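# Place the clamp on the pad as pictured

## Task

Set the clamp down by itself on the pad so it rests in the same orientation as the goal picture (the reference image named manual), entirely inside the pad's edges, without toppling any object.

## Robot and tools

Robot: two arms, left_arm and right_arm, each ending in a two-finger gripper. Base positions in the scene frame: left_arm (+0.013, +0.370, 0) m with quat_wxyz (+1.000, 0, 0, +0.005); right_arm (+0.022, -0.309, 0) m with quat_wxyz (+1.000, 0, 0, -0.018). A camera stand is fixed to the floor behind the arms. Loose objects can occasionally be nudged by an outside push.

Frames: the scene frame has its origin at table-top height, midway between the nominal bases, +z up, +x out over the table, and left_arm on the +y side. Arm names do not match image sides. Fixed cameras and the table use the scene frame. Every hand pose, velocity, target and offset of an arm uses that arm's own base frame. The gripper's fingers point along its +z axis and separate along its y axis. end_effector_position is the point between the finger pads, about 1 cm short of the tips. Printed poses can be off by a few cm, more at long reach.

execute_actions(actions, cameras): actions is a list of actions. Each action is a list of up to 15 rows, one row per 1/30 s step. A short action repeats its last row until 15 steps are used. Every row has 14 numbers in [-1, 1]: left_arm dx, dy, dz, rx, ry, rz, opening, then right_arm in the same order, always both arms. dx to rz are offsets, not poses, along that arm's base axes, measured from the arm's Hand target at the start of the action. Every row of one action counts from that same start, but the next action starts from the new Hand target, so repeating an offset moves further. Scale: 1.0 = 0.6 m or 180 degrees. rx, ry, rz form one rotation vector, turning about the Hand target's position. A translation longer than 1.0 is shortened along its direction. Opening is absolute: +1 fully open (0.094 m), -1 closed. Sending 0 for all six pose numbers re-commands the current Hand target. A 0 opening is a real command (half open), so to keep a gripper as it is, resend its present opening. cameras: list of names, ["all"], [] or null. Images come only with an empty actions list or when cameras asks.

move(target, speed, blend, opening_speed, grip_force, blocking, cameras): target is one 14-number row as above, or a list of up to 15 rows; every row is an offset from the same starting Hand targets, not from the previous row. Paths are straight, end together, last at least 0.5 s and are cut off at 10 s. speed: m/s, 0.002 to 2.9, default 0.25; rotation is capped at twice that in rad/s; one value or one per target. blend: corner rounding in m for a list; 0 stops at each point. opening_speed: rate of opening change per second on the -1..+1 scale, at least 0.2; use it to close gently. grip_force: newtons per finger pad, 10 to 50, one value or one per arm; it persists; lower values close slowly. blocking=false returns after about 0.5 s while the move continues. Moves do not avoid obstacles or the other arm. The result adds a "move:" line: done, off_target, moving, held or fault, plus limits such as paced (pose clipped) or held (steps withheld). done means at rest within 10 mm and 2 degrees; neither done nor off_target tells you about contact.

wait(seconds 0 to 10, cameras) lets time pass with the last commands held. stop(cameras) brakes a running move. zoom_image(camera, region=[x0, y0, x1, y1] pixels, at most 504 by 504) enlarges part of a camera's latest image. show_instructions() shows the reference images. finished_scene(scene) ends the current scene, given by its number as printed at the end of each result; it cannot be undone and the goal must hold with the robot released.

Cameras: cam_head_left, cam_head_right, cam_high, cam_low, cam_left_wrist, cam_right_wrist, each 672x504.

Results: end_effector_position (m) and end_effector_quat_wxyz per arm in its base frame; Hand target (the last commanded pose after clipping, origin of the next offsets); Tool commands; grip_measured on the opening scale (reads up to about 2.5 mm wide when empty; under a firm squeeze about 3 mm narrower than the part); Joint positions (last number is the finger gap in m); Joint velocities; Joint torques (include arm weight, offsets and noise; numbers 1 to 3 wrap at ±28 N m); Motor temperatures; step readings of end_effector_position for action calls. Joint ranges (rad): waist -2.618 to 3.054, shoulder 0 to 3.142, elbow 0 to 3.142 (straight at 2.901), wrist pitch and yaw ±1.571, wrist roll ±2.094.

Motion notes: commanded orientation is clipped to within 40 degrees of the measured one each step. A gripper may stop a few cm short of its target through friction or load; waiting does not fix this, so send the remaining distance as a new offset. A blocked arm keeps pushing until commanded back away. Grip force jumps to the limit (about 50 to 64 N per pad) once squeezed roughly 0.06 below first touch. To release, command an opening clearly above grip_measured.

Avoid: dropping the held object or releasing it while it moves, fast impacts, pressing hard on the table or fixtures, any contact between the two arms or grippers, paths close to an arm's own base, strain on wrist camera cables, and letting anything leave the table. Holding loads, stretching out or pushing toward unreachable poses heats motors: MOTOR HOT appears at 75 °C, an arm folds and idles at 90 °C, and collapses at 100 °C.

Each tool is called by a JSON object that holds its "fn" and its "kwargs".

Reference images:

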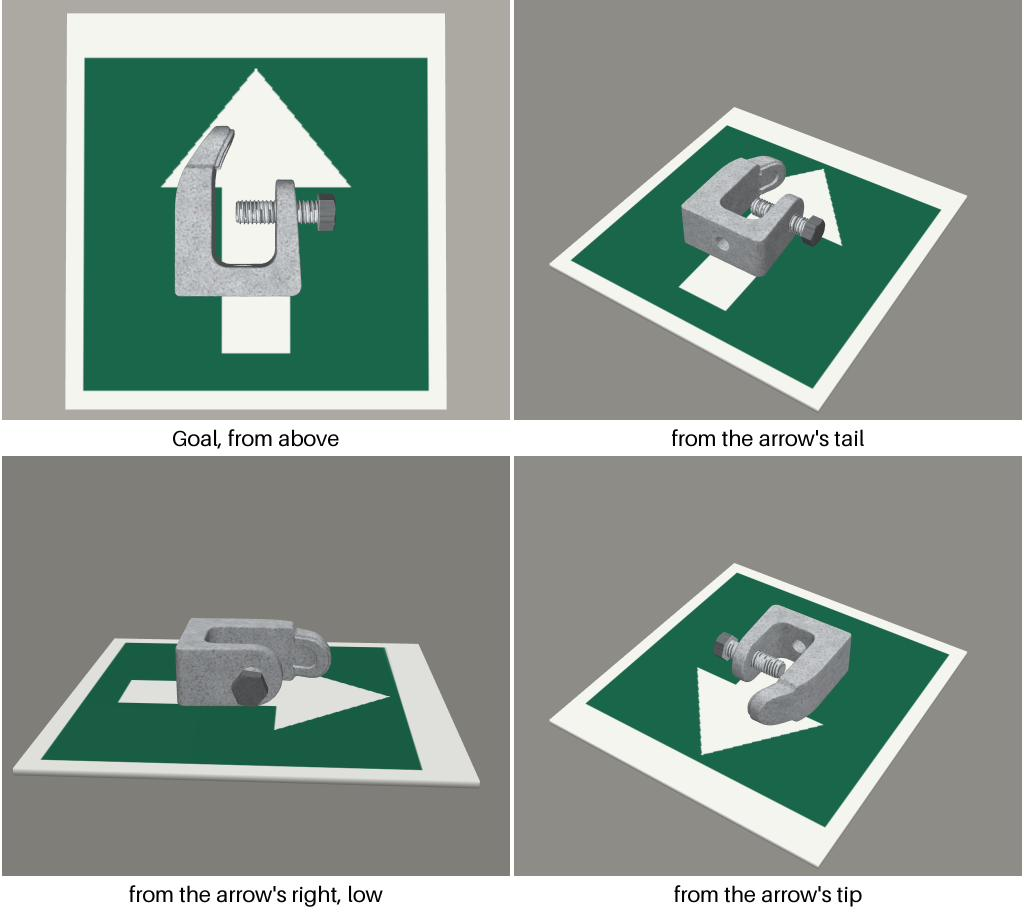

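## Session

{"fn": "execute_actions", "kwargs": {"actions": []}}

Scene clock: 0.00 s.
left_arm: end_effector_position=(+0.4090, +0.0078, +0.1325) grip_measured=+1.000 end_effector_quat_wxyz=(+0.634, -0.018, +0.773, +0.001) | right_arm: end_effector_position=(+0.4026, -0.0271, +0.1000) grip_measured=+1.000 end_effector_quat_wxyz=(+0.588, +0.064, +0.804, -0.052)
Joint positions: left_arm=[0.01 1.536 0.374 0.966 -0.014 -0.026 0.094] | right_arm=[0.003 1.577 0.376 0.889 0.163 0.043 0.094]
Joint velocities: within noise
Joint torques (N m): no reading
Motor temperatures (°C): left_arm=[34 30 37 32 30 29 32] | right_arm=[29 31 34 32 29 31 28]
Heat: left arm: 37 °C; right arm: 34 °C.
Hand target: left_arm +0.4088, +0.0078, +0.1306; +0.631, -0.018, +0.776, +0.001 | right_arm +0.4043, -0.0272, +0.1045; +0.593, +0.065, +0.801, -0.052
Tool commands: left_gripper/opening=+1.0 right_gripper/opening=+1.0

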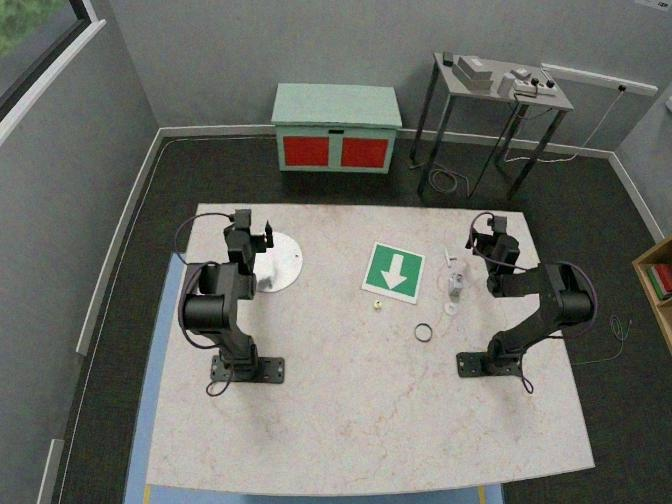

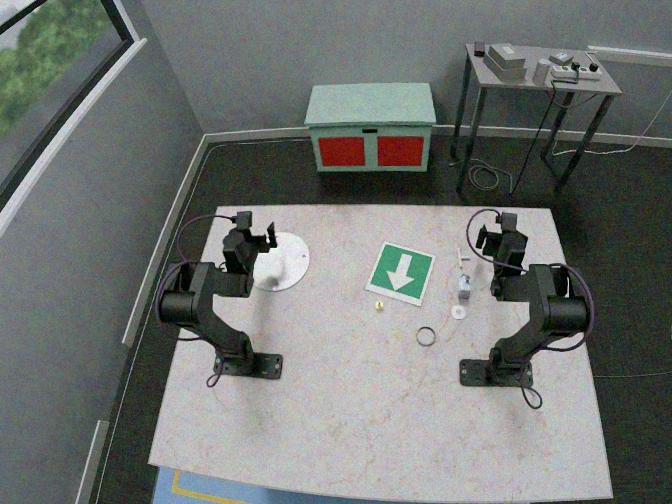

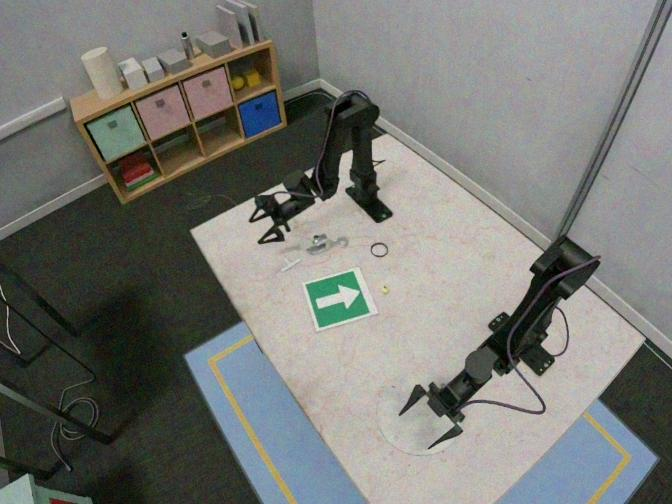

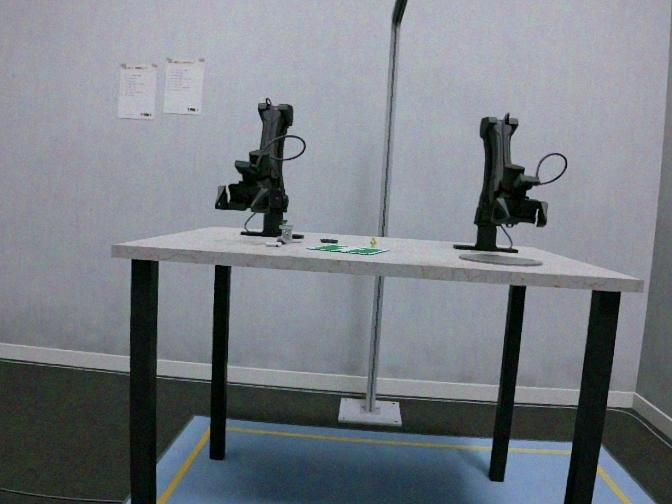

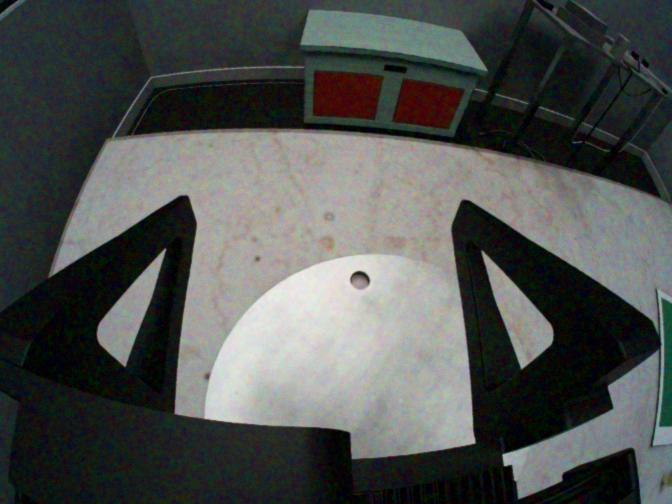

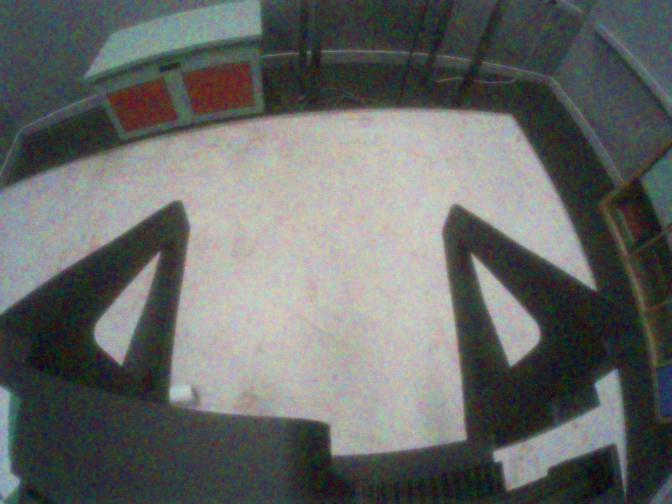

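{"fn": "zoom_image", "kwargs": {"camera": "cam_head_left", "region": [340, 210, 550, 370]}}

{"fn": "zoom_image", "kwargs": {"camera": "cam_head_right", "region": [350, 210, 550, 370]}}

{"fn": "zoom_image", "kwargs": {"camera": "cam_high", "region": [230, 180, 430, 340]}}

{"fn": "zoom_image", "kwargs": {"camera": "cam_low", "region": [200, 180, 440, 290]}}

Scaled by 2.400 from the camera's 672x504 image, which has a finer 960x720 frame.

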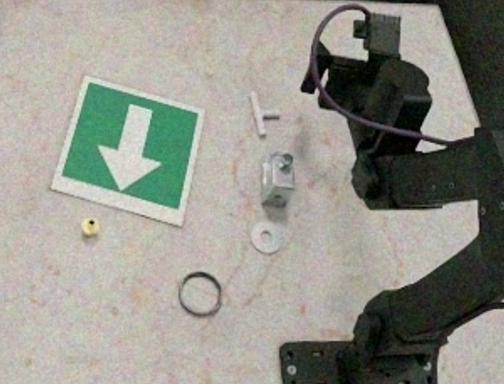

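Scaled by 2.520 from the camera's 672x504 image, which has a finer 960x720 frame.

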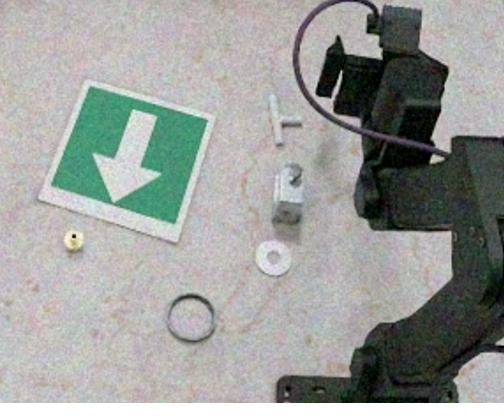

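Scaled by 2.520 from the camera's 672x504 image, which has a finer 960x720 frame.

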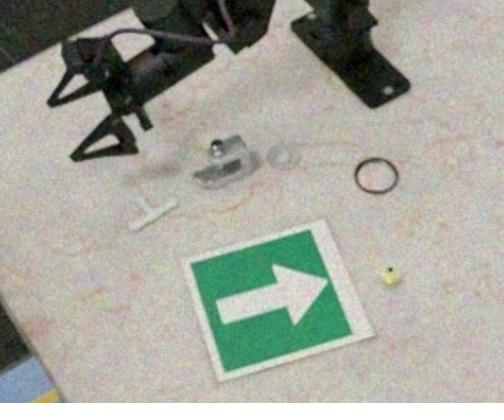

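Scaled by 2.100 from the camera's 672x504 image, which has a finer 960x720 frame.

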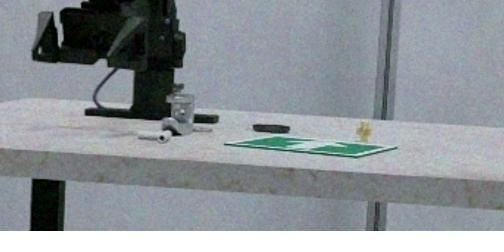

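{"fn": "zoom_image", "kwargs": {"camera": "cam_high", "region": [275, 210, 375, 285]}}

{"fn": "zoom_image", "kwargs": {"camera": "cam_head_left", "region": [420, 240, 500, 320]}}

{"fn": "zoom_image", "kwargs": {"camera": "cam_head_right", "region": [430, 240, 510, 320]}}

{"fn": "zoom_image", "kwargs": {"camera": "cam_low", "region": [250, 200, 330, 260]}}

Scaled by 5.040 from the camera's 672x504 image, which has a finer 960x720 frame.

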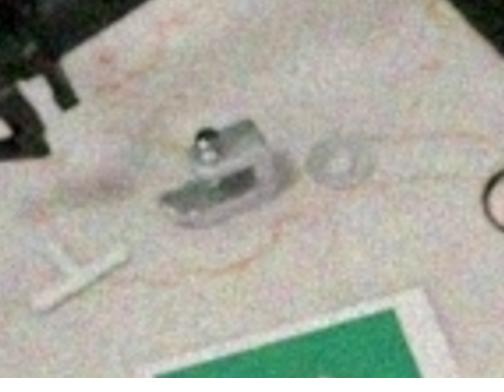

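Scaled by 6.300 from the camera's 672x504 image, which has a finer 960x720 frame.

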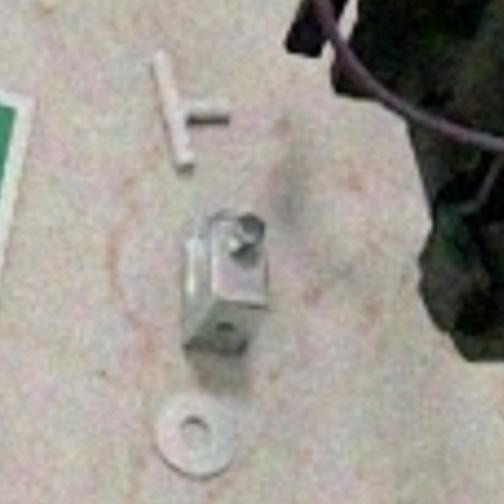

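Scaled by 6.300 from the camera's 672x504 image, which has a finer 960x720 frame.

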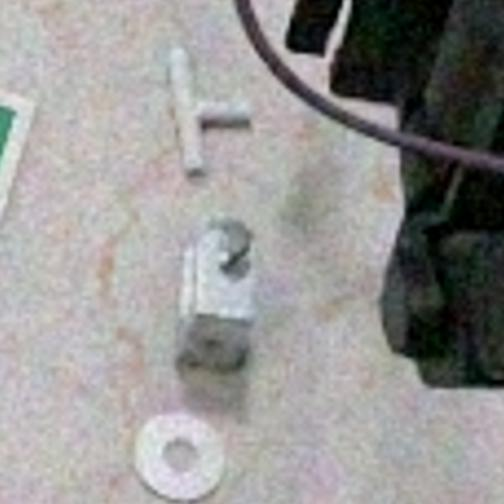

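Scaled by 6.300 from the camera's 672x504 image, which has a finer 960x720 frame.

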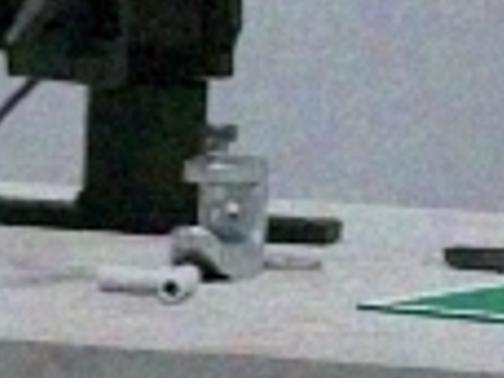

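{"fn": "move", "kwargs": {"target": [0,0,0,0,0,0,1, -0.25,0.15,0.3,0.0356,0.405,0.0446,1], "speed": 0.3, "cameras": ["cam_right_wrist","cam_head_left","cam_high"]}}

Scene clock: 252.37 s.
left_arm: end_effector_position=(+0.4090, +0.0078, +0.1325) grip_measured=+1.000 end_effector_quat_wxyz=(+0.634, -0.018, +0.773, +0.001) | right_arm: end_effector_position=(+0.2583, +0.0601, +0.2797) grip_measured=+1.000 end_effector_quat_wxyz=(+0.168, -0.002, +0.985, +0.032)
Joint positions: left_arm=[0.01 1.536 0.374 0.966 -0.014 -0.026 0.094] | right_arm=[0.236 1.379 1.716 -1.565 0.016 0.229 0.094]
Joint torques (N m): left_arm=[0.02 -4.52 5.85 1.9 0 -0.03] | right_arm=[0.29 -3.75 5.7 0.64 -0.12 0.04]
Motor temperatures (°C): left_arm=[33 32 38 41 30 29 32] | right_arm=[29 33 35 42 28 30 28]
Heat: left arm: 41 °C; right arm: 42 °C.
Hand target: left_arm +0.4088, +0.0078, +0.1306; +0.631, -0.018, +0.776, +0.001 | right_arm +0.2544, +0.0627, +0.2845; +0.000, +0.000, +1.000, +0.000
Off the commanded pose: left_arm 0.002 m, 1 deg | right_arm 0.007 m, 20 deg.
joint sent to its limit (right arm) — joint 4 (wrist pitch), lower limit. The joint targets are off in orientation, not in position.
move: off_target (right_arm)
Images, in order (width x height): cam_head_left 672x504, cam_high 672x504, cam_right_wrist 672x504.

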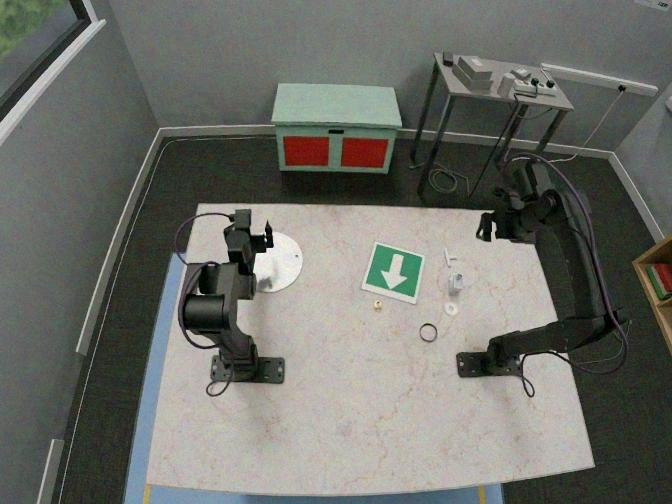

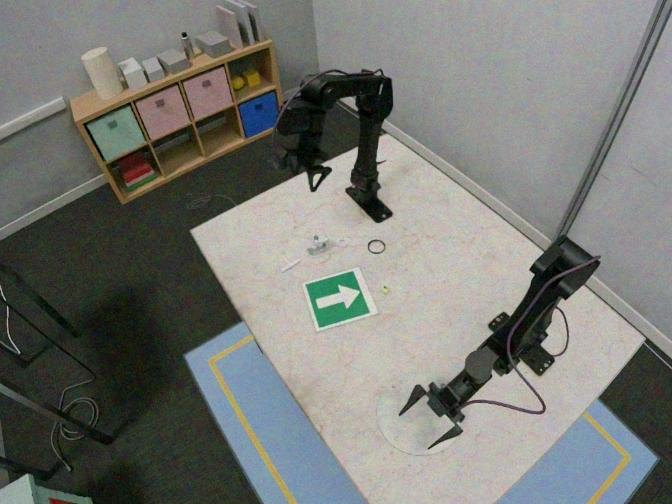

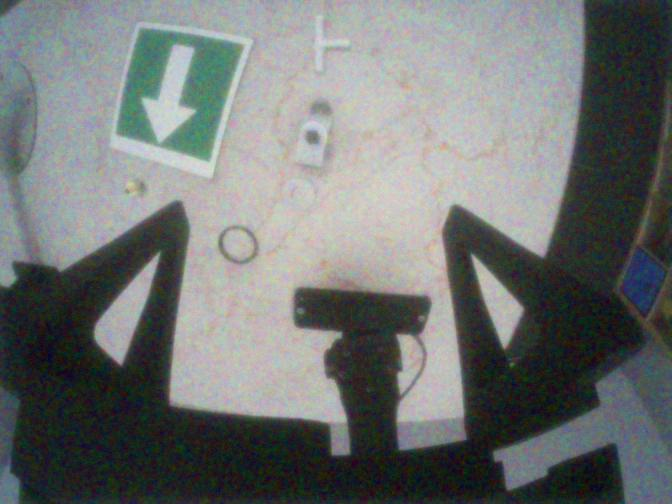

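{"fn": "zoom_image", "kwargs": {"camera": "cam_right_wrist", "region": [80, 0, 400, 260]}}

{"fn": "zoom_image", "kwargs": {"camera": "cam_right_wrist", "region": [270, 80, 370, 180]}}

Scaled by 1.575 from the camera's 672x504 image, which has a finer 960x720 frame.

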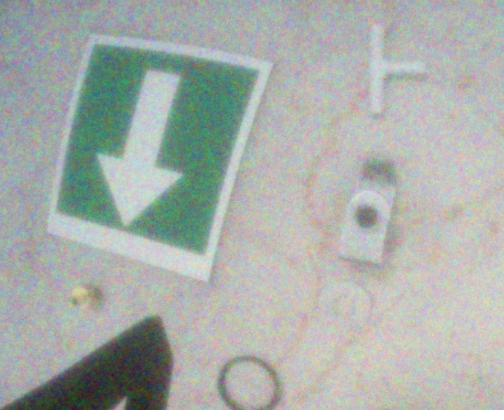

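Scaled by 5.040 from the camera's 672x504 image, which has a finer 960x720 frame.

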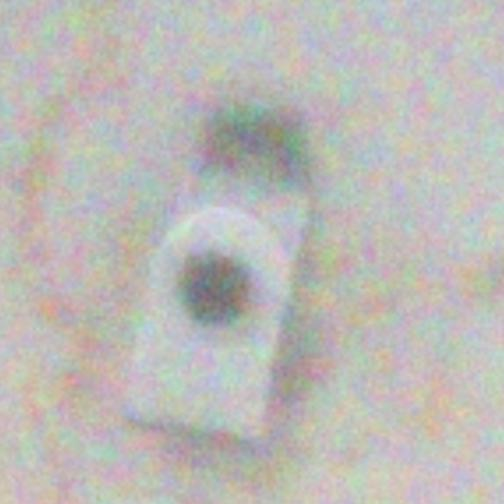

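{"fn": "move", "kwargs": {"target": [0,0,0,0,0,0,1, -0.029,0.177,-0.2075,-0.178,0.205,0.430,1], "speed": 0.4, "cameras": ["cam_right_wrist","cam_head_left","cam_high"]}}

Scene clock: 409.80 s.
left_arm: end_effector_position=(+0.4090, +0.0078, +0.1325) grip_measured=+1.000 end_effector_quat_wxyz=(+0.634, -0.018, +0.773, +0.001) | right_arm: end_effector_position=(+0.2378, +0.1713, +0.1637) grip_measured=+1.000 end_effector_quat_wxyz=(+0.051, +0.670, -0.707, +0.222)
Joint positions: left_arm=[0.01 1.536 0.374 0.966 -0.014 -0.026 0.094] | right_arm=[0.88 1.766 1.593 -1.566 0.431 -0.599 0.094]
Joint torques (N m): left_arm=[0.02 -4.52 5.85 1.91 0 -0.03] | right_arm=[0.55 -5.42 4.49 -0.18 0.52 0]
Motor temperatures (°C): left_arm=[33 32 37 43 30 29 32] | right_arm=[29 33 36 36 28 30 28]
Heat: left arm: 43 °C; right arm: 36 °C.
Hand target: left_arm +0.4088, +0.0078, +0.1306; +0.631, -0.018, +0.776, +0.001 | right_arm +0.2369, +0.1690, +0.1600; +0.289, +0.606, -0.697, +0.251
Off the commanded pose: left_arm 0.002 m, 1 deg | right_arm 0.004 m, 29 deg.
joint sent to its limit (right arm) — joint 4 (wrist pitch), lower limit. The joint targets are off in orientation, not in position.
move: off_target (right_arm)
Images, in order (width x height): cam_head_left 672x504, cam_high 672x504, cam_right_wrist 672x504.

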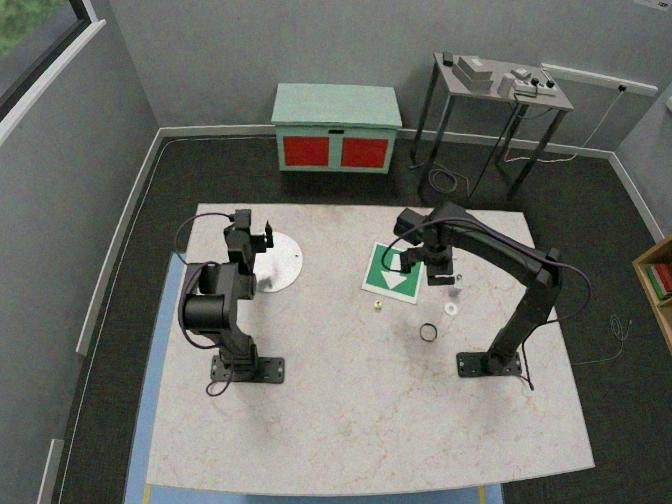

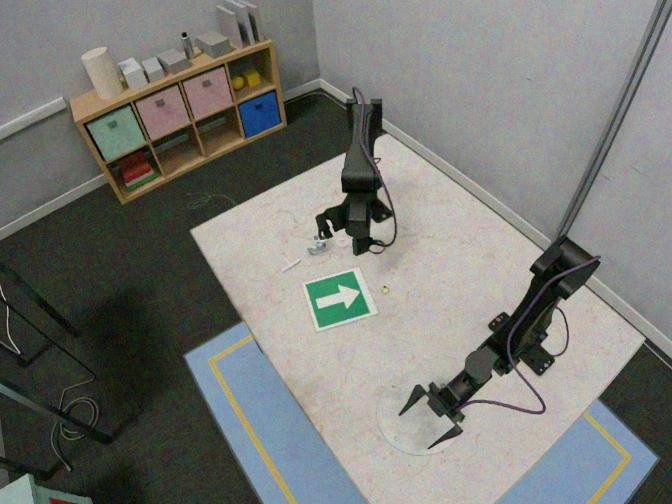

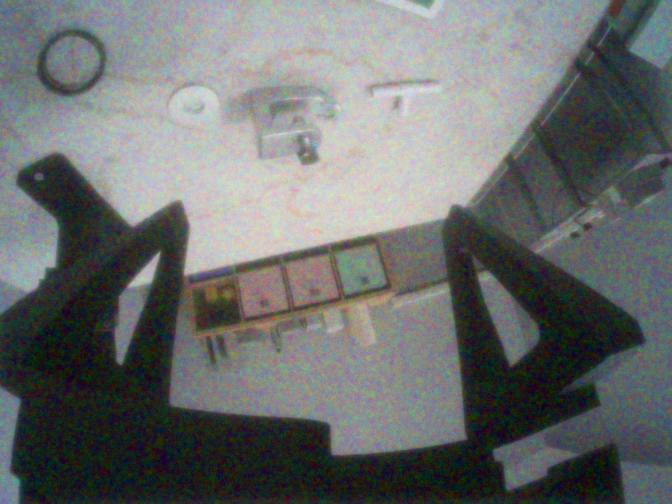

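{"fn": "move", "kwargs": {"target": [0,0,0,0,0,0,1, -0.003,-0.02,-0.178,0,0,0,1], "speed": 0.25, "cameras": ["cam_right_wrist","cam_head_left","cam_high","cam_low"]}}

Scene clock: 435.57 s.
left_arm: end_effector_position=(+0.4090, +0.0078, +0.1325) grip_measured=+1.000 end_effector_quat_wxyz=(+0.634, -0.018, +0.773, +0.001) | right_arm: end_effector_position=(+0.2344, +0.1559, +0.0551) grip_measured=+1.000 end_effector_quat_wxyz=(-0.245, -0.625, +0.698, -0.250)
Joint positions: left_arm=[0.01 1.536 0.374 0.966 -0.014 -0.026 0.094] | right_arm=[0.849 2.162 1.565 -1.567 0.423 -0.482 0.094]
Joint torques (N m): left_arm=[0.02 -4.52 5.85 1.91 0 -0.03] | right_arm=[-0.57 -7.49 5.5 -0.79 0.16 0.08]
Heat: left arm: 43 °C; right arm: 35 °C.
Hand target: left_arm +0.4088, +0.0078, +0.1306; +0.631, -0.018, +0.776, +0.001 | right_arm +0.2352, +0.1570, +0.0532; -0.289, -0.606, +0.697, -0.251
Off the commanded pose: left_arm 0.002 m, 1 deg | right_arm 0.002 m, 6 deg.
joint sent to its limit (right arm) — joint 4 (wrist pitch), lower limit. The joint targets are off in orientation, not in position.
move: off_target (right_arm)
Images, in order (width x height): cam_head_left 672x504, cam_high 672x504, cam_low 672x504, cam_right_wrist 672x504.

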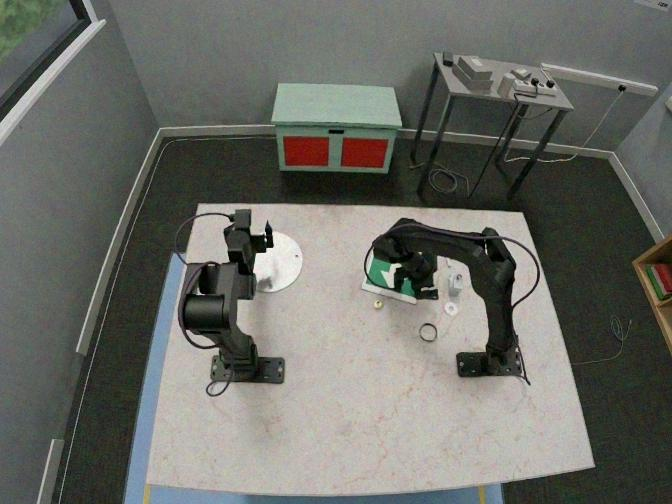

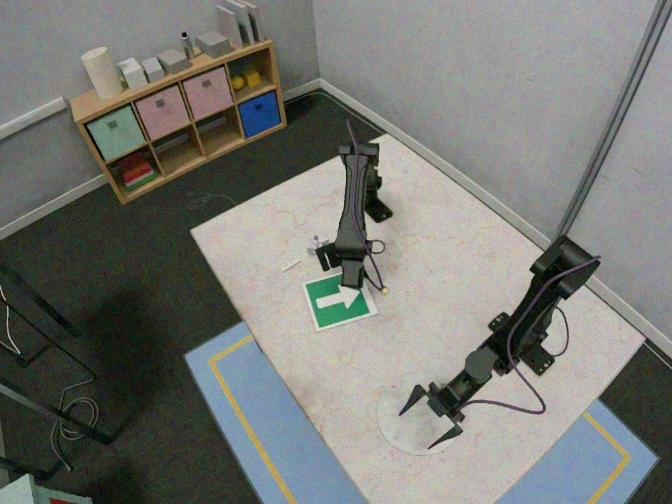

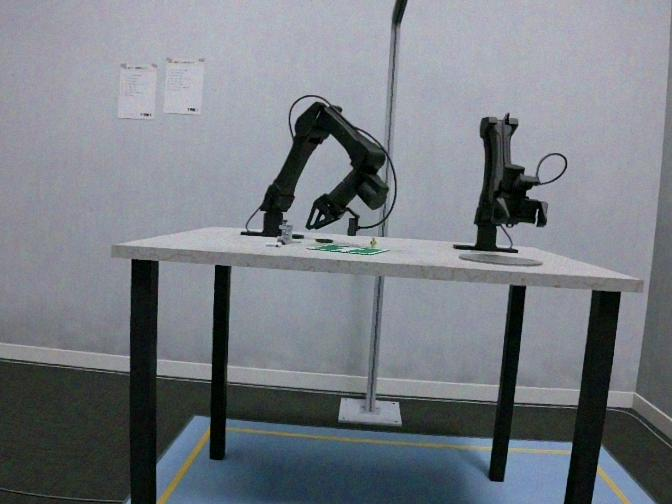

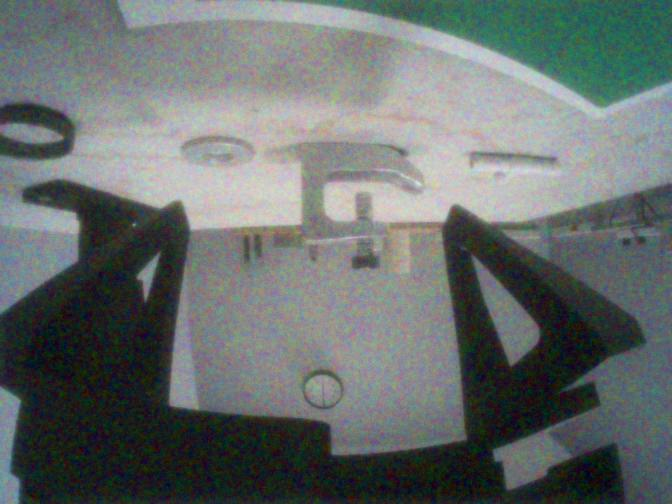

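{"fn": "zoom_image", "kwargs": {"camera": "cam_right_wrist", "region": [270, 110, 470, 280]}}

{"fn": "zoom_image", "kwargs": {"camera": "cam_head_left", "region": [410, 230, 500, 330]}}

Scaled by 2.520 from the camera's 672x504 image, which has a finer 960x720 frame.

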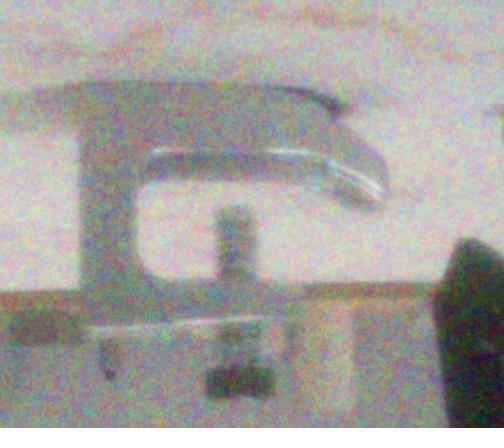

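Scaled by 5.040 from the camera's 672x504 image, which has a finer 960x720 frame.

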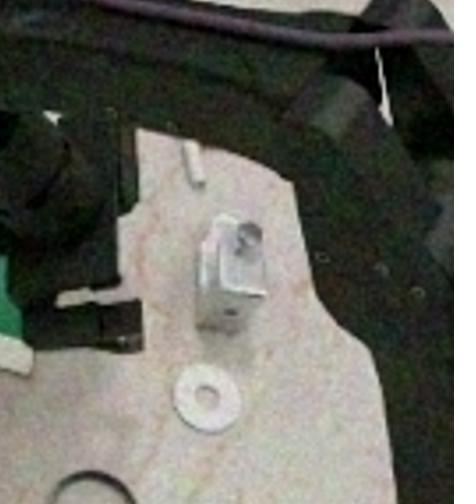

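{"fn": "move", "kwargs": {"target": [0,0,0,0,0,0,1, 0.013,-0.085,-0.008,0,0,0,1], "speed": 0.15, "cameras": ["cam_right_wrist","cam_head_left"]}}

{"fn": "zoom_image", "kwargs": {"camera": "cam_right_wrist", "region": [150, 80, 490, 335]}}

Scene clock: 512.93 s.
left_arm: end_effector_position=(+0.4090, +0.0078, +0.1325) grip_measured=+1.000 end_effector_quat_wxyz=(+0.634, -0.018, +0.773, +0.001) | right_arm: end_effector_position=(+0.2394, +0.1059, +0.0465) grip_measured=+1.000 end_effector_quat_wxyz=(-0.300, -0.601, +0.700, -0.243)
Joint positions: left_arm=[0.01 1.536 0.374 0.966 -0.014 -0.026 0.094] | right_arm=[0.721 2.162 1.472 -1.552 0.457 -0.536 0.094]
Joint torques (N m): left_arm=[0.02 -4.53 5.83 1.9 0 -0.03] | right_arm=[0.17 -9.5 3.51 -0.73 0.47 0.01]
Heat: left arm: 43 °C; right arm: 37 °C.
Hand target: left_arm +0.4088, +0.0078, +0.1306; +0.631, -0.018, +0.776, +0.001 | right_arm +0.2429, +0.1059, +0.0484; -0.289, -0.606, +0.697, -0.251
Off the commanded pose: left_arm 0.002 m, 1 deg | right_arm 0.004 m, 2 deg.
move: done
Images, in order (width x height): cam_head_left 672x504, cam_right_wrist 672x504.

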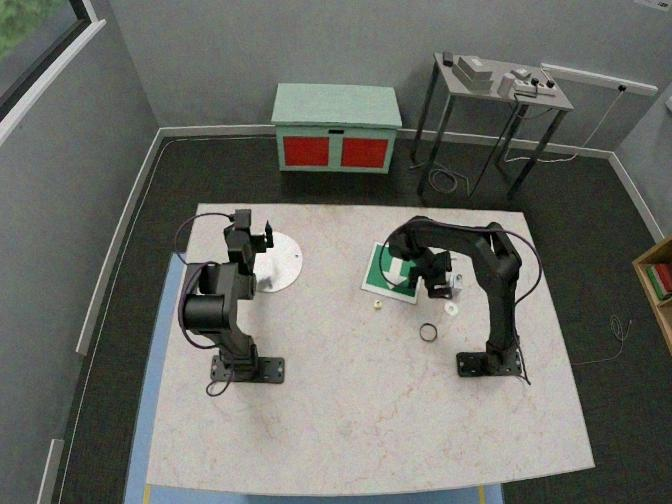

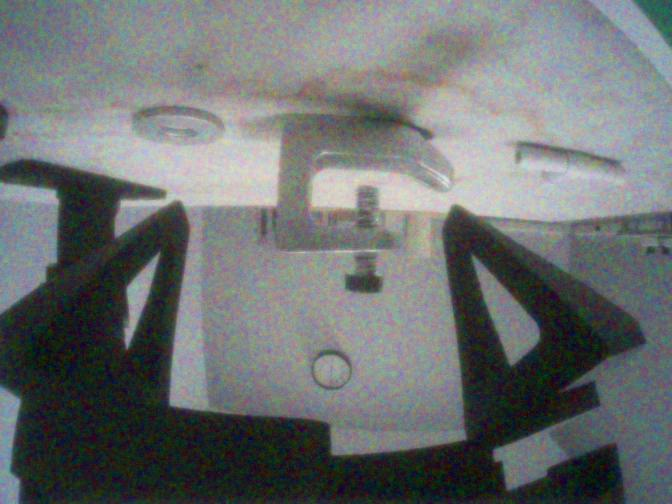

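Scaled by 1.482 from the camera's 672x504 image, which has a finer 960x720 frame.

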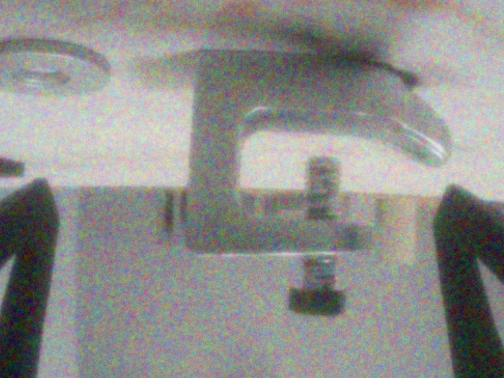

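{"fn": "move", "kwargs": {"target": [0,0,0,0,0,0,1, 0.0093,-0.0425,-0.005,0,0,0,1], "speed": 0.1, "cameras": ["cam_right_wrist","cam_head_right"]}}

{"fn": "zoom_image", "kwargs": {"camera": "cam_right_wrist", "region": [150, 80, 490, 335]}}

Scene clock: 548.73 s.
left_arm: end_effector_position=(+0.4090, +0.0078, +0.1325) grip_measured=+1.000 end_effector_quat_wxyz=(+0.634, -0.018, +0.773, +0.001) | right_arm: end_effector_position=(+0.2412, +0.0801, +0.0396) grip_measured=+1.000 end_effector_quat_wxyz=(-0.314, -0.603, +0.692, -0.242)
Joint positions: left_arm=[0.01 1.536 0.374 0.966 -0.014 -0.026 0.094] | right_arm=[0.66 2.143 1.395 -1.5 0.495 -0.594 0.094]
Joint torques (N m): left_arm=[0.02 -4.53 5.83 1.91 0 -0.03] | right_arm=[-0.31 -11.17 3.29 -0.61 0.5 -0.12]
Motor temperatures (°C): left_arm=[33 32 37 43 30 29 32] | right_arm=[29 39 34 35 29 30 28]
Heat: left arm: 43 °C; right arm: 39 °C.
Hand target: left_arm +0.4088, +0.0078, +0.1306; +0.631, -0.018, +0.776, +0.001 | right_arm +0.2485, +0.0806, +0.0454; -0.289, -0.606, +0.697, -0.251
Off the commanded pose: left_arm 0.002 m, 1 deg | right_arm 0.009 m, 3 deg.
move: off_target (right_arm)
Images, in order (width x height): cam_head_right 672x504, cam_right_wrist 672x504.

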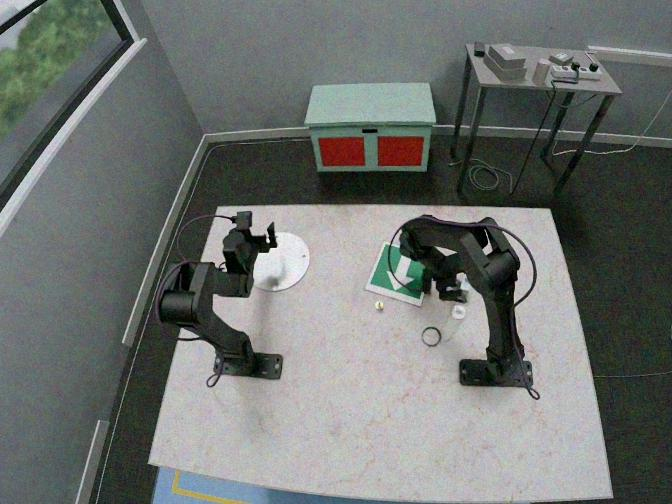

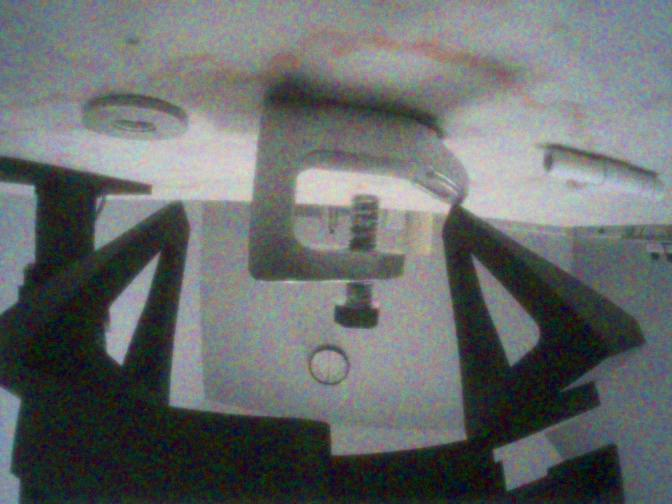

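Scaled by 1.482 from the camera's 672x504 image, which has a finer 960x720 frame.

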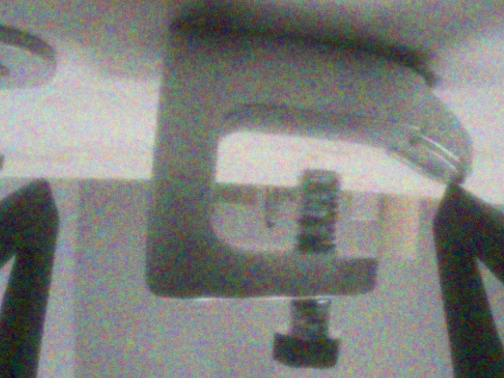

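{"fn": "move", "kwargs": {"target": [0,0,0,0,0,0,1, 0.008,0.0,0.017,0,0,0,1], "speed": 0.1, "cameras": ["cam_right_wrist"]}}

{"fn": "zoom_image", "kwargs": {"camera": "cam_right_wrist", "region": [150, 80, 490, 335]}}

Scene clock: 569.43 s.
left_arm: end_effector_position=(+0.4090, +0.0078, +0.1325) grip_measured=+1.000 end_effector_quat_wxyz=(+0.634, -0.018, +0.773, +0.001) | right_arm: end_effector_position=(+0.2452, +0.0803, +0.0422) grip_measured=+1.000 end_effector_quat_wxyz=(-0.309, -0.605, +0.692, -0.243)
Joint positions: left_arm=[0.01 1.536 0.374 0.966 -0.014 -0.026 0.094] | right_arm=[0.655 2.138 1.405 -1.501 0.502 -0.605 0.094]
Joint torques (N m): left_arm=[0.03 -4.52 5.83 1.9 0 -0.03] | right_arm=[-0.72 -11.19 5.2 -0.92 0.5 -0.07]
Heat: left arm: 43 °C; right arm: 38 °C.
Hand target: left_arm +0.4088, +0.0078, +0.1306; +0.631, -0.018, +0.776, +0.001 | right_arm +0.2533, +0.0805, +0.0556; -0.289, -0.606, +0.697, -0.251
Off the commanded pose: left_arm 0.002 m, 1 deg | right_arm 0.016 m, 3 deg.
move: off_target (right_arm)
Images, in order (width x height): cam_right_wrist 672x504.

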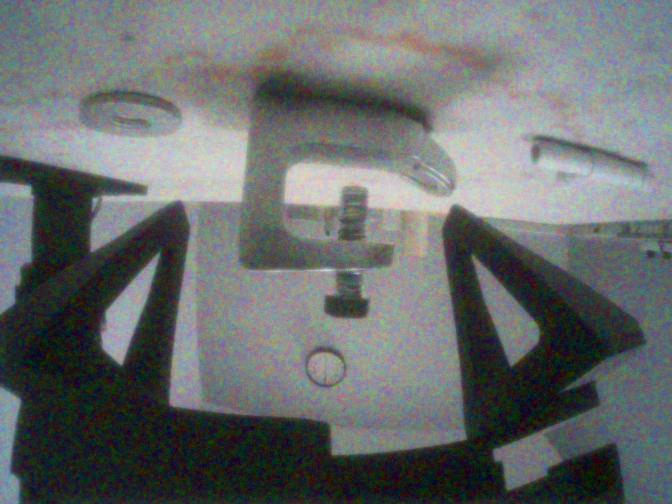

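Scaled by 1.482 from the camera's 672x504 image, which has a finer 960x720 frame.

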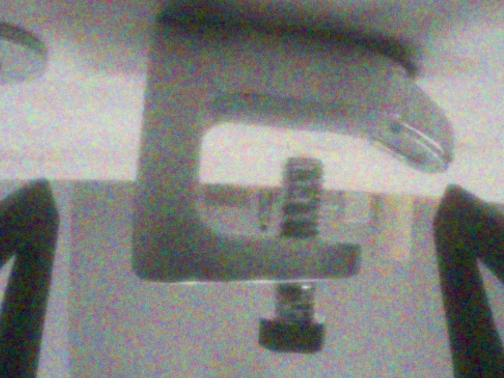

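{"fn": "move", "kwargs": {"target": [0,0,0,0,0,0,1, 0.0,-0.0125,0.015,0,0,0,1], "speed": 0.1, "cameras": ["cam_right_wrist"]}}

{"fn": "zoom_image", "kwargs": {"camera": "cam_right_wrist", "region": [150, 80, 490, 335]}}

Scene clock: 597.33 s.
left_arm: end_effector_position=(+0.4090, +0.0078, +0.1325) grip_measured=+1.000 end_effector_quat_wxyz=(+0.634, -0.018, +0.773, +0.001) | right_arm: end_effector_position=(+0.2485, +0.0749, +0.0515) grip_measured=+1.000 end_effector_quat_wxyz=(-0.303, -0.605, +0.696, -0.243)
Joint positions: left_arm=[0.01 1.536 0.374 0.966 -0.014 -0.026 0.094] | right_arm=[0.636 2.106 1.405 -1.511 0.512 -0.622 0.094]
Joint torques (N m): left_arm=[0.02 -4.52 5.85 1.91 0 -0.03] | right_arm=[-0.53 -10.95 4.63 -0.91 0.5 -0.04]
Heat: left arm: 44 °C; right arm: 38 °C.
Hand target: left_arm +0.4088, +0.0078, +0.1306; +0.631, -0.018, +0.776, +0.001 | right_arm +0.2532, +0.0730, +0.0646; -0.289, -0.606, +0.697, -0.251
Off the commanded pose: left_arm 0.002 m, 1 deg | right_arm 0.014 m, 2 deg.
move: off_target (right_arm)
Images, in order (width x height): cam_right_wrist 672x504.

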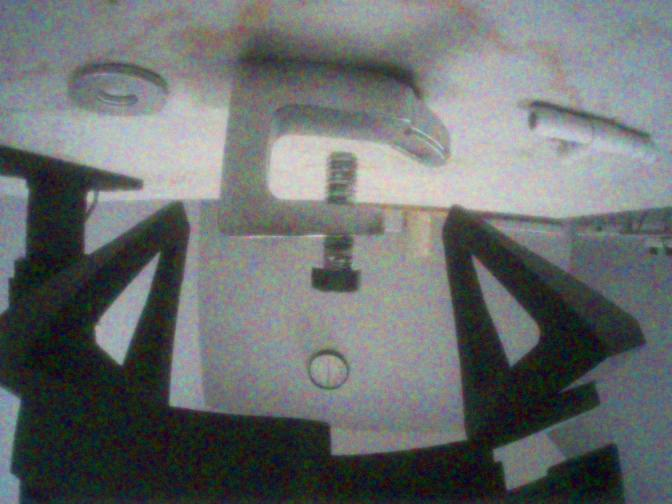

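Scaled by 1.482 from the camera's 672x504 image, which has a finer 960x720 frame.

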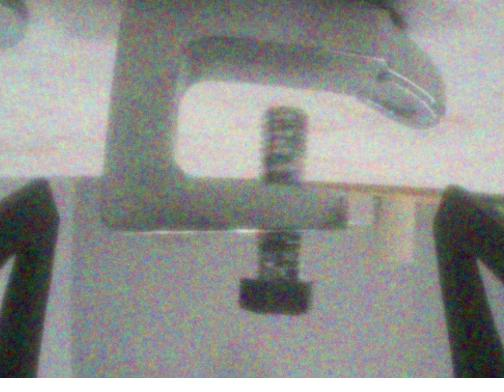

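{"fn": "move", "kwargs": {"target": [0,0,0,0,0,0,1, -0.010,0.001,0.001,0,0,0,1], "speed": 0.1, "cameras": ["cam_right_wrist"]}}

{"fn": "zoom_image", "kwargs": {"camera": "cam_right_wrist", "region": [150, 80, 490, 335]}}

Scene clock: 611.03 s.
left_arm: end_effector_position=(+0.4090, +0.0078, +0.1325) grip_measured=+1.000 end_effector_quat_wxyz=(+0.634, -0.018, +0.773, +0.001) | right_arm: end_effector_position=(+0.2480, +0.0745, +0.0541) grip_measured=+1.000 end_effector_quat_wxyz=(-0.299, -0.605, +0.697, -0.243)
Joint positions: left_arm=[0.01 1.536 0.374 0.966 -0.014 -0.026 0.094] | right_arm=[0.636 2.092 1.4 -1.511 0.512 -0.622 0.094]
Joint torques (N m): left_arm=[0.02 -4.52 5.85 1.9 0 -0.03] | right_arm=[0.49 -10.97 3.51 -0.9 0.42 0.1]
Heat: left arm: 44 °C; right arm: 40 °C.
Hand target: left_arm +0.4088, +0.0078, +0.1306; +0.631, -0.018, +0.776, +0.001 | right_arm +0.2473, +0.0736, +0.0651; -0.289, -0.606, +0.697, -0.251
Off the commanded pose: left_arm 0.002 m, 1 deg | right_arm 0.011 m, 1 deg.
move: off_target (right_arm)
Images, in order (width x height): cam_right_wrist 672x504.

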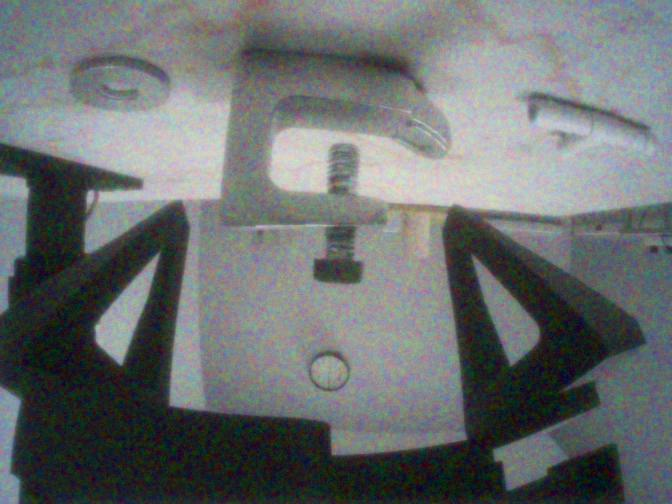

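Scaled by 1.482 from the camera's 672x504 image, which has a finer 960x720 frame.

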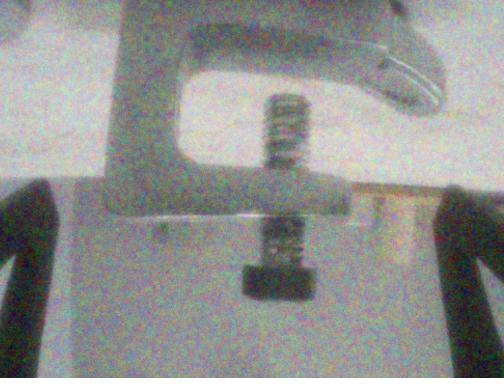

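{"fn": "move", "kwargs": {"target": [0,0,0,0,0,0,1, -0.014,0.001,-0.006,0,0,0,1], "speed": 0.1, "cameras": ["cam_right_wrist"]}}

{"fn": "zoom_image", "kwargs": {"camera": "cam_right_wrist", "region": [150, 80, 490, 335]}}

Scene clock: 620.17 s.
left_arm: end_effector_position=(+0.4090, +0.0078, +0.1325) grip_measured=+1.000 end_effector_quat_wxyz=(+0.634, -0.018, +0.773, +0.001) | right_arm: end_effector_position=(+0.2385, +0.0728, +0.0537) grip_measured=+1.000 end_effector_quat_wxyz=(-0.306, -0.606, +0.692, -0.247)
Joint positions: left_arm=[0.01 1.536 0.374 0.966 -0.014 -0.026 0.094] | right_arm=[0.654 2.079 1.362 -1.511 0.512 -0.607 0.094]
Joint torques (N m): left_arm=[0.02 -4.52 5.85 1.9 0 -0.03] | right_arm=[0.35 -10.78 3.38 -0.8 0.3 0.07]
Heat: left arm: 44 °C; right arm: 39 °C.
Hand target: left_arm +0.4088, +0.0078, +0.1306; +0.631, -0.018, +0.776, +0.001 | right_arm +0.2389, +0.0742, +0.0616; -0.289, -0.606, +0.697, -0.251
Off the commanded pose: left_arm 0.002 m, 1 deg | right_arm 0.008 m, 2 deg.
move: done
Images, in order (width x height): cam_right_wrist 672x504.

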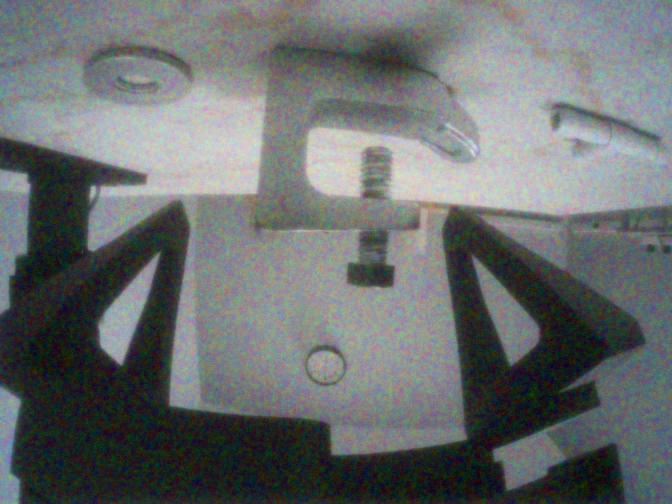

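Scaled by 1.482 from the camera's 672x504 image, which has a finer 960x720 frame.

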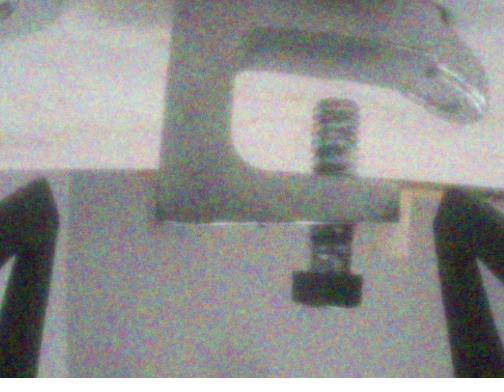

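{"fn": "move", "kwargs": {"target": [0,0,0,0,0,0,1, 0.0125,0.0,0.001,0,0,0,1], "speed": 0.1, "cameras": ["cam_right_wrist"]}}

{"fn": "zoom_image", "kwargs": {"camera": "cam_right_wrist", "region": [150, 80, 490, 335]}}

Scene clock: 630.50 s.
left_arm: end_effector_position=(+0.4090, +0.0078, +0.1325) grip_measured=+1.000 end_effector_quat_wxyz=(+0.634, -0.018, +0.773, +0.001) | right_arm: end_effector_position=(+0.2398, +0.0738, +0.0542) grip_measured=+1.000 end_effector_quat_wxyz=(-0.304, -0.606, +0.692, -0.247)
Joint positions: left_arm=[0.01 1.536 0.374 0.966 -0.014 -0.026 0.094] | right_arm=[0.654 2.079 1.368 -1.511 0.512 -0.609 0.094]
Joint torques (N m): left_arm=[0.02 -4.52 5.83 1.9 0 -0.03] | right_arm=[-0.83 -9.55 5.39 -0.84 0.41 -0.06]
Heat: left arm: 44 °C; right arm: 41 °C.
Hand target: left_arm +0.4088, +0.0078, +0.1306; +0.631, -0.018, +0.776, +0.001 | right_arm +0.2464, +0.0742, +0.0622; -0.289, -0.606, +0.697, -0.251
Off the commanded pose: left_arm 0.002 m, 1 deg | right_arm 0.010 m, 2 deg.
move: done
Images, in order (width x height): cam_right_wrist 672x504.

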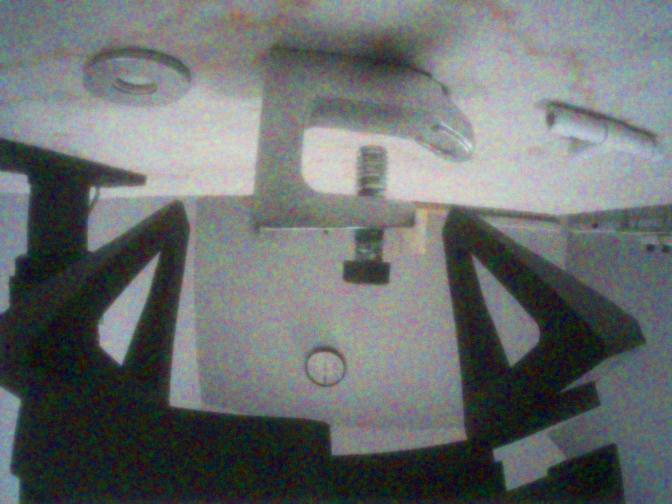

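Scaled by 1.482 from the camera's 672x504 image, which has a finer 960x720 frame.

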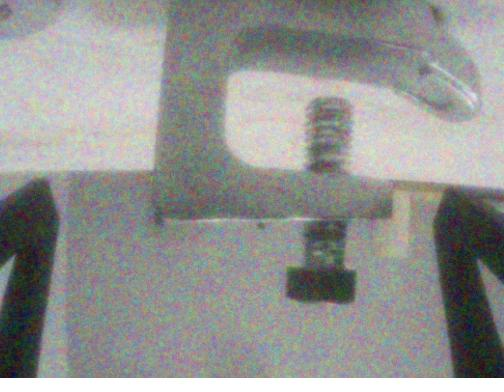

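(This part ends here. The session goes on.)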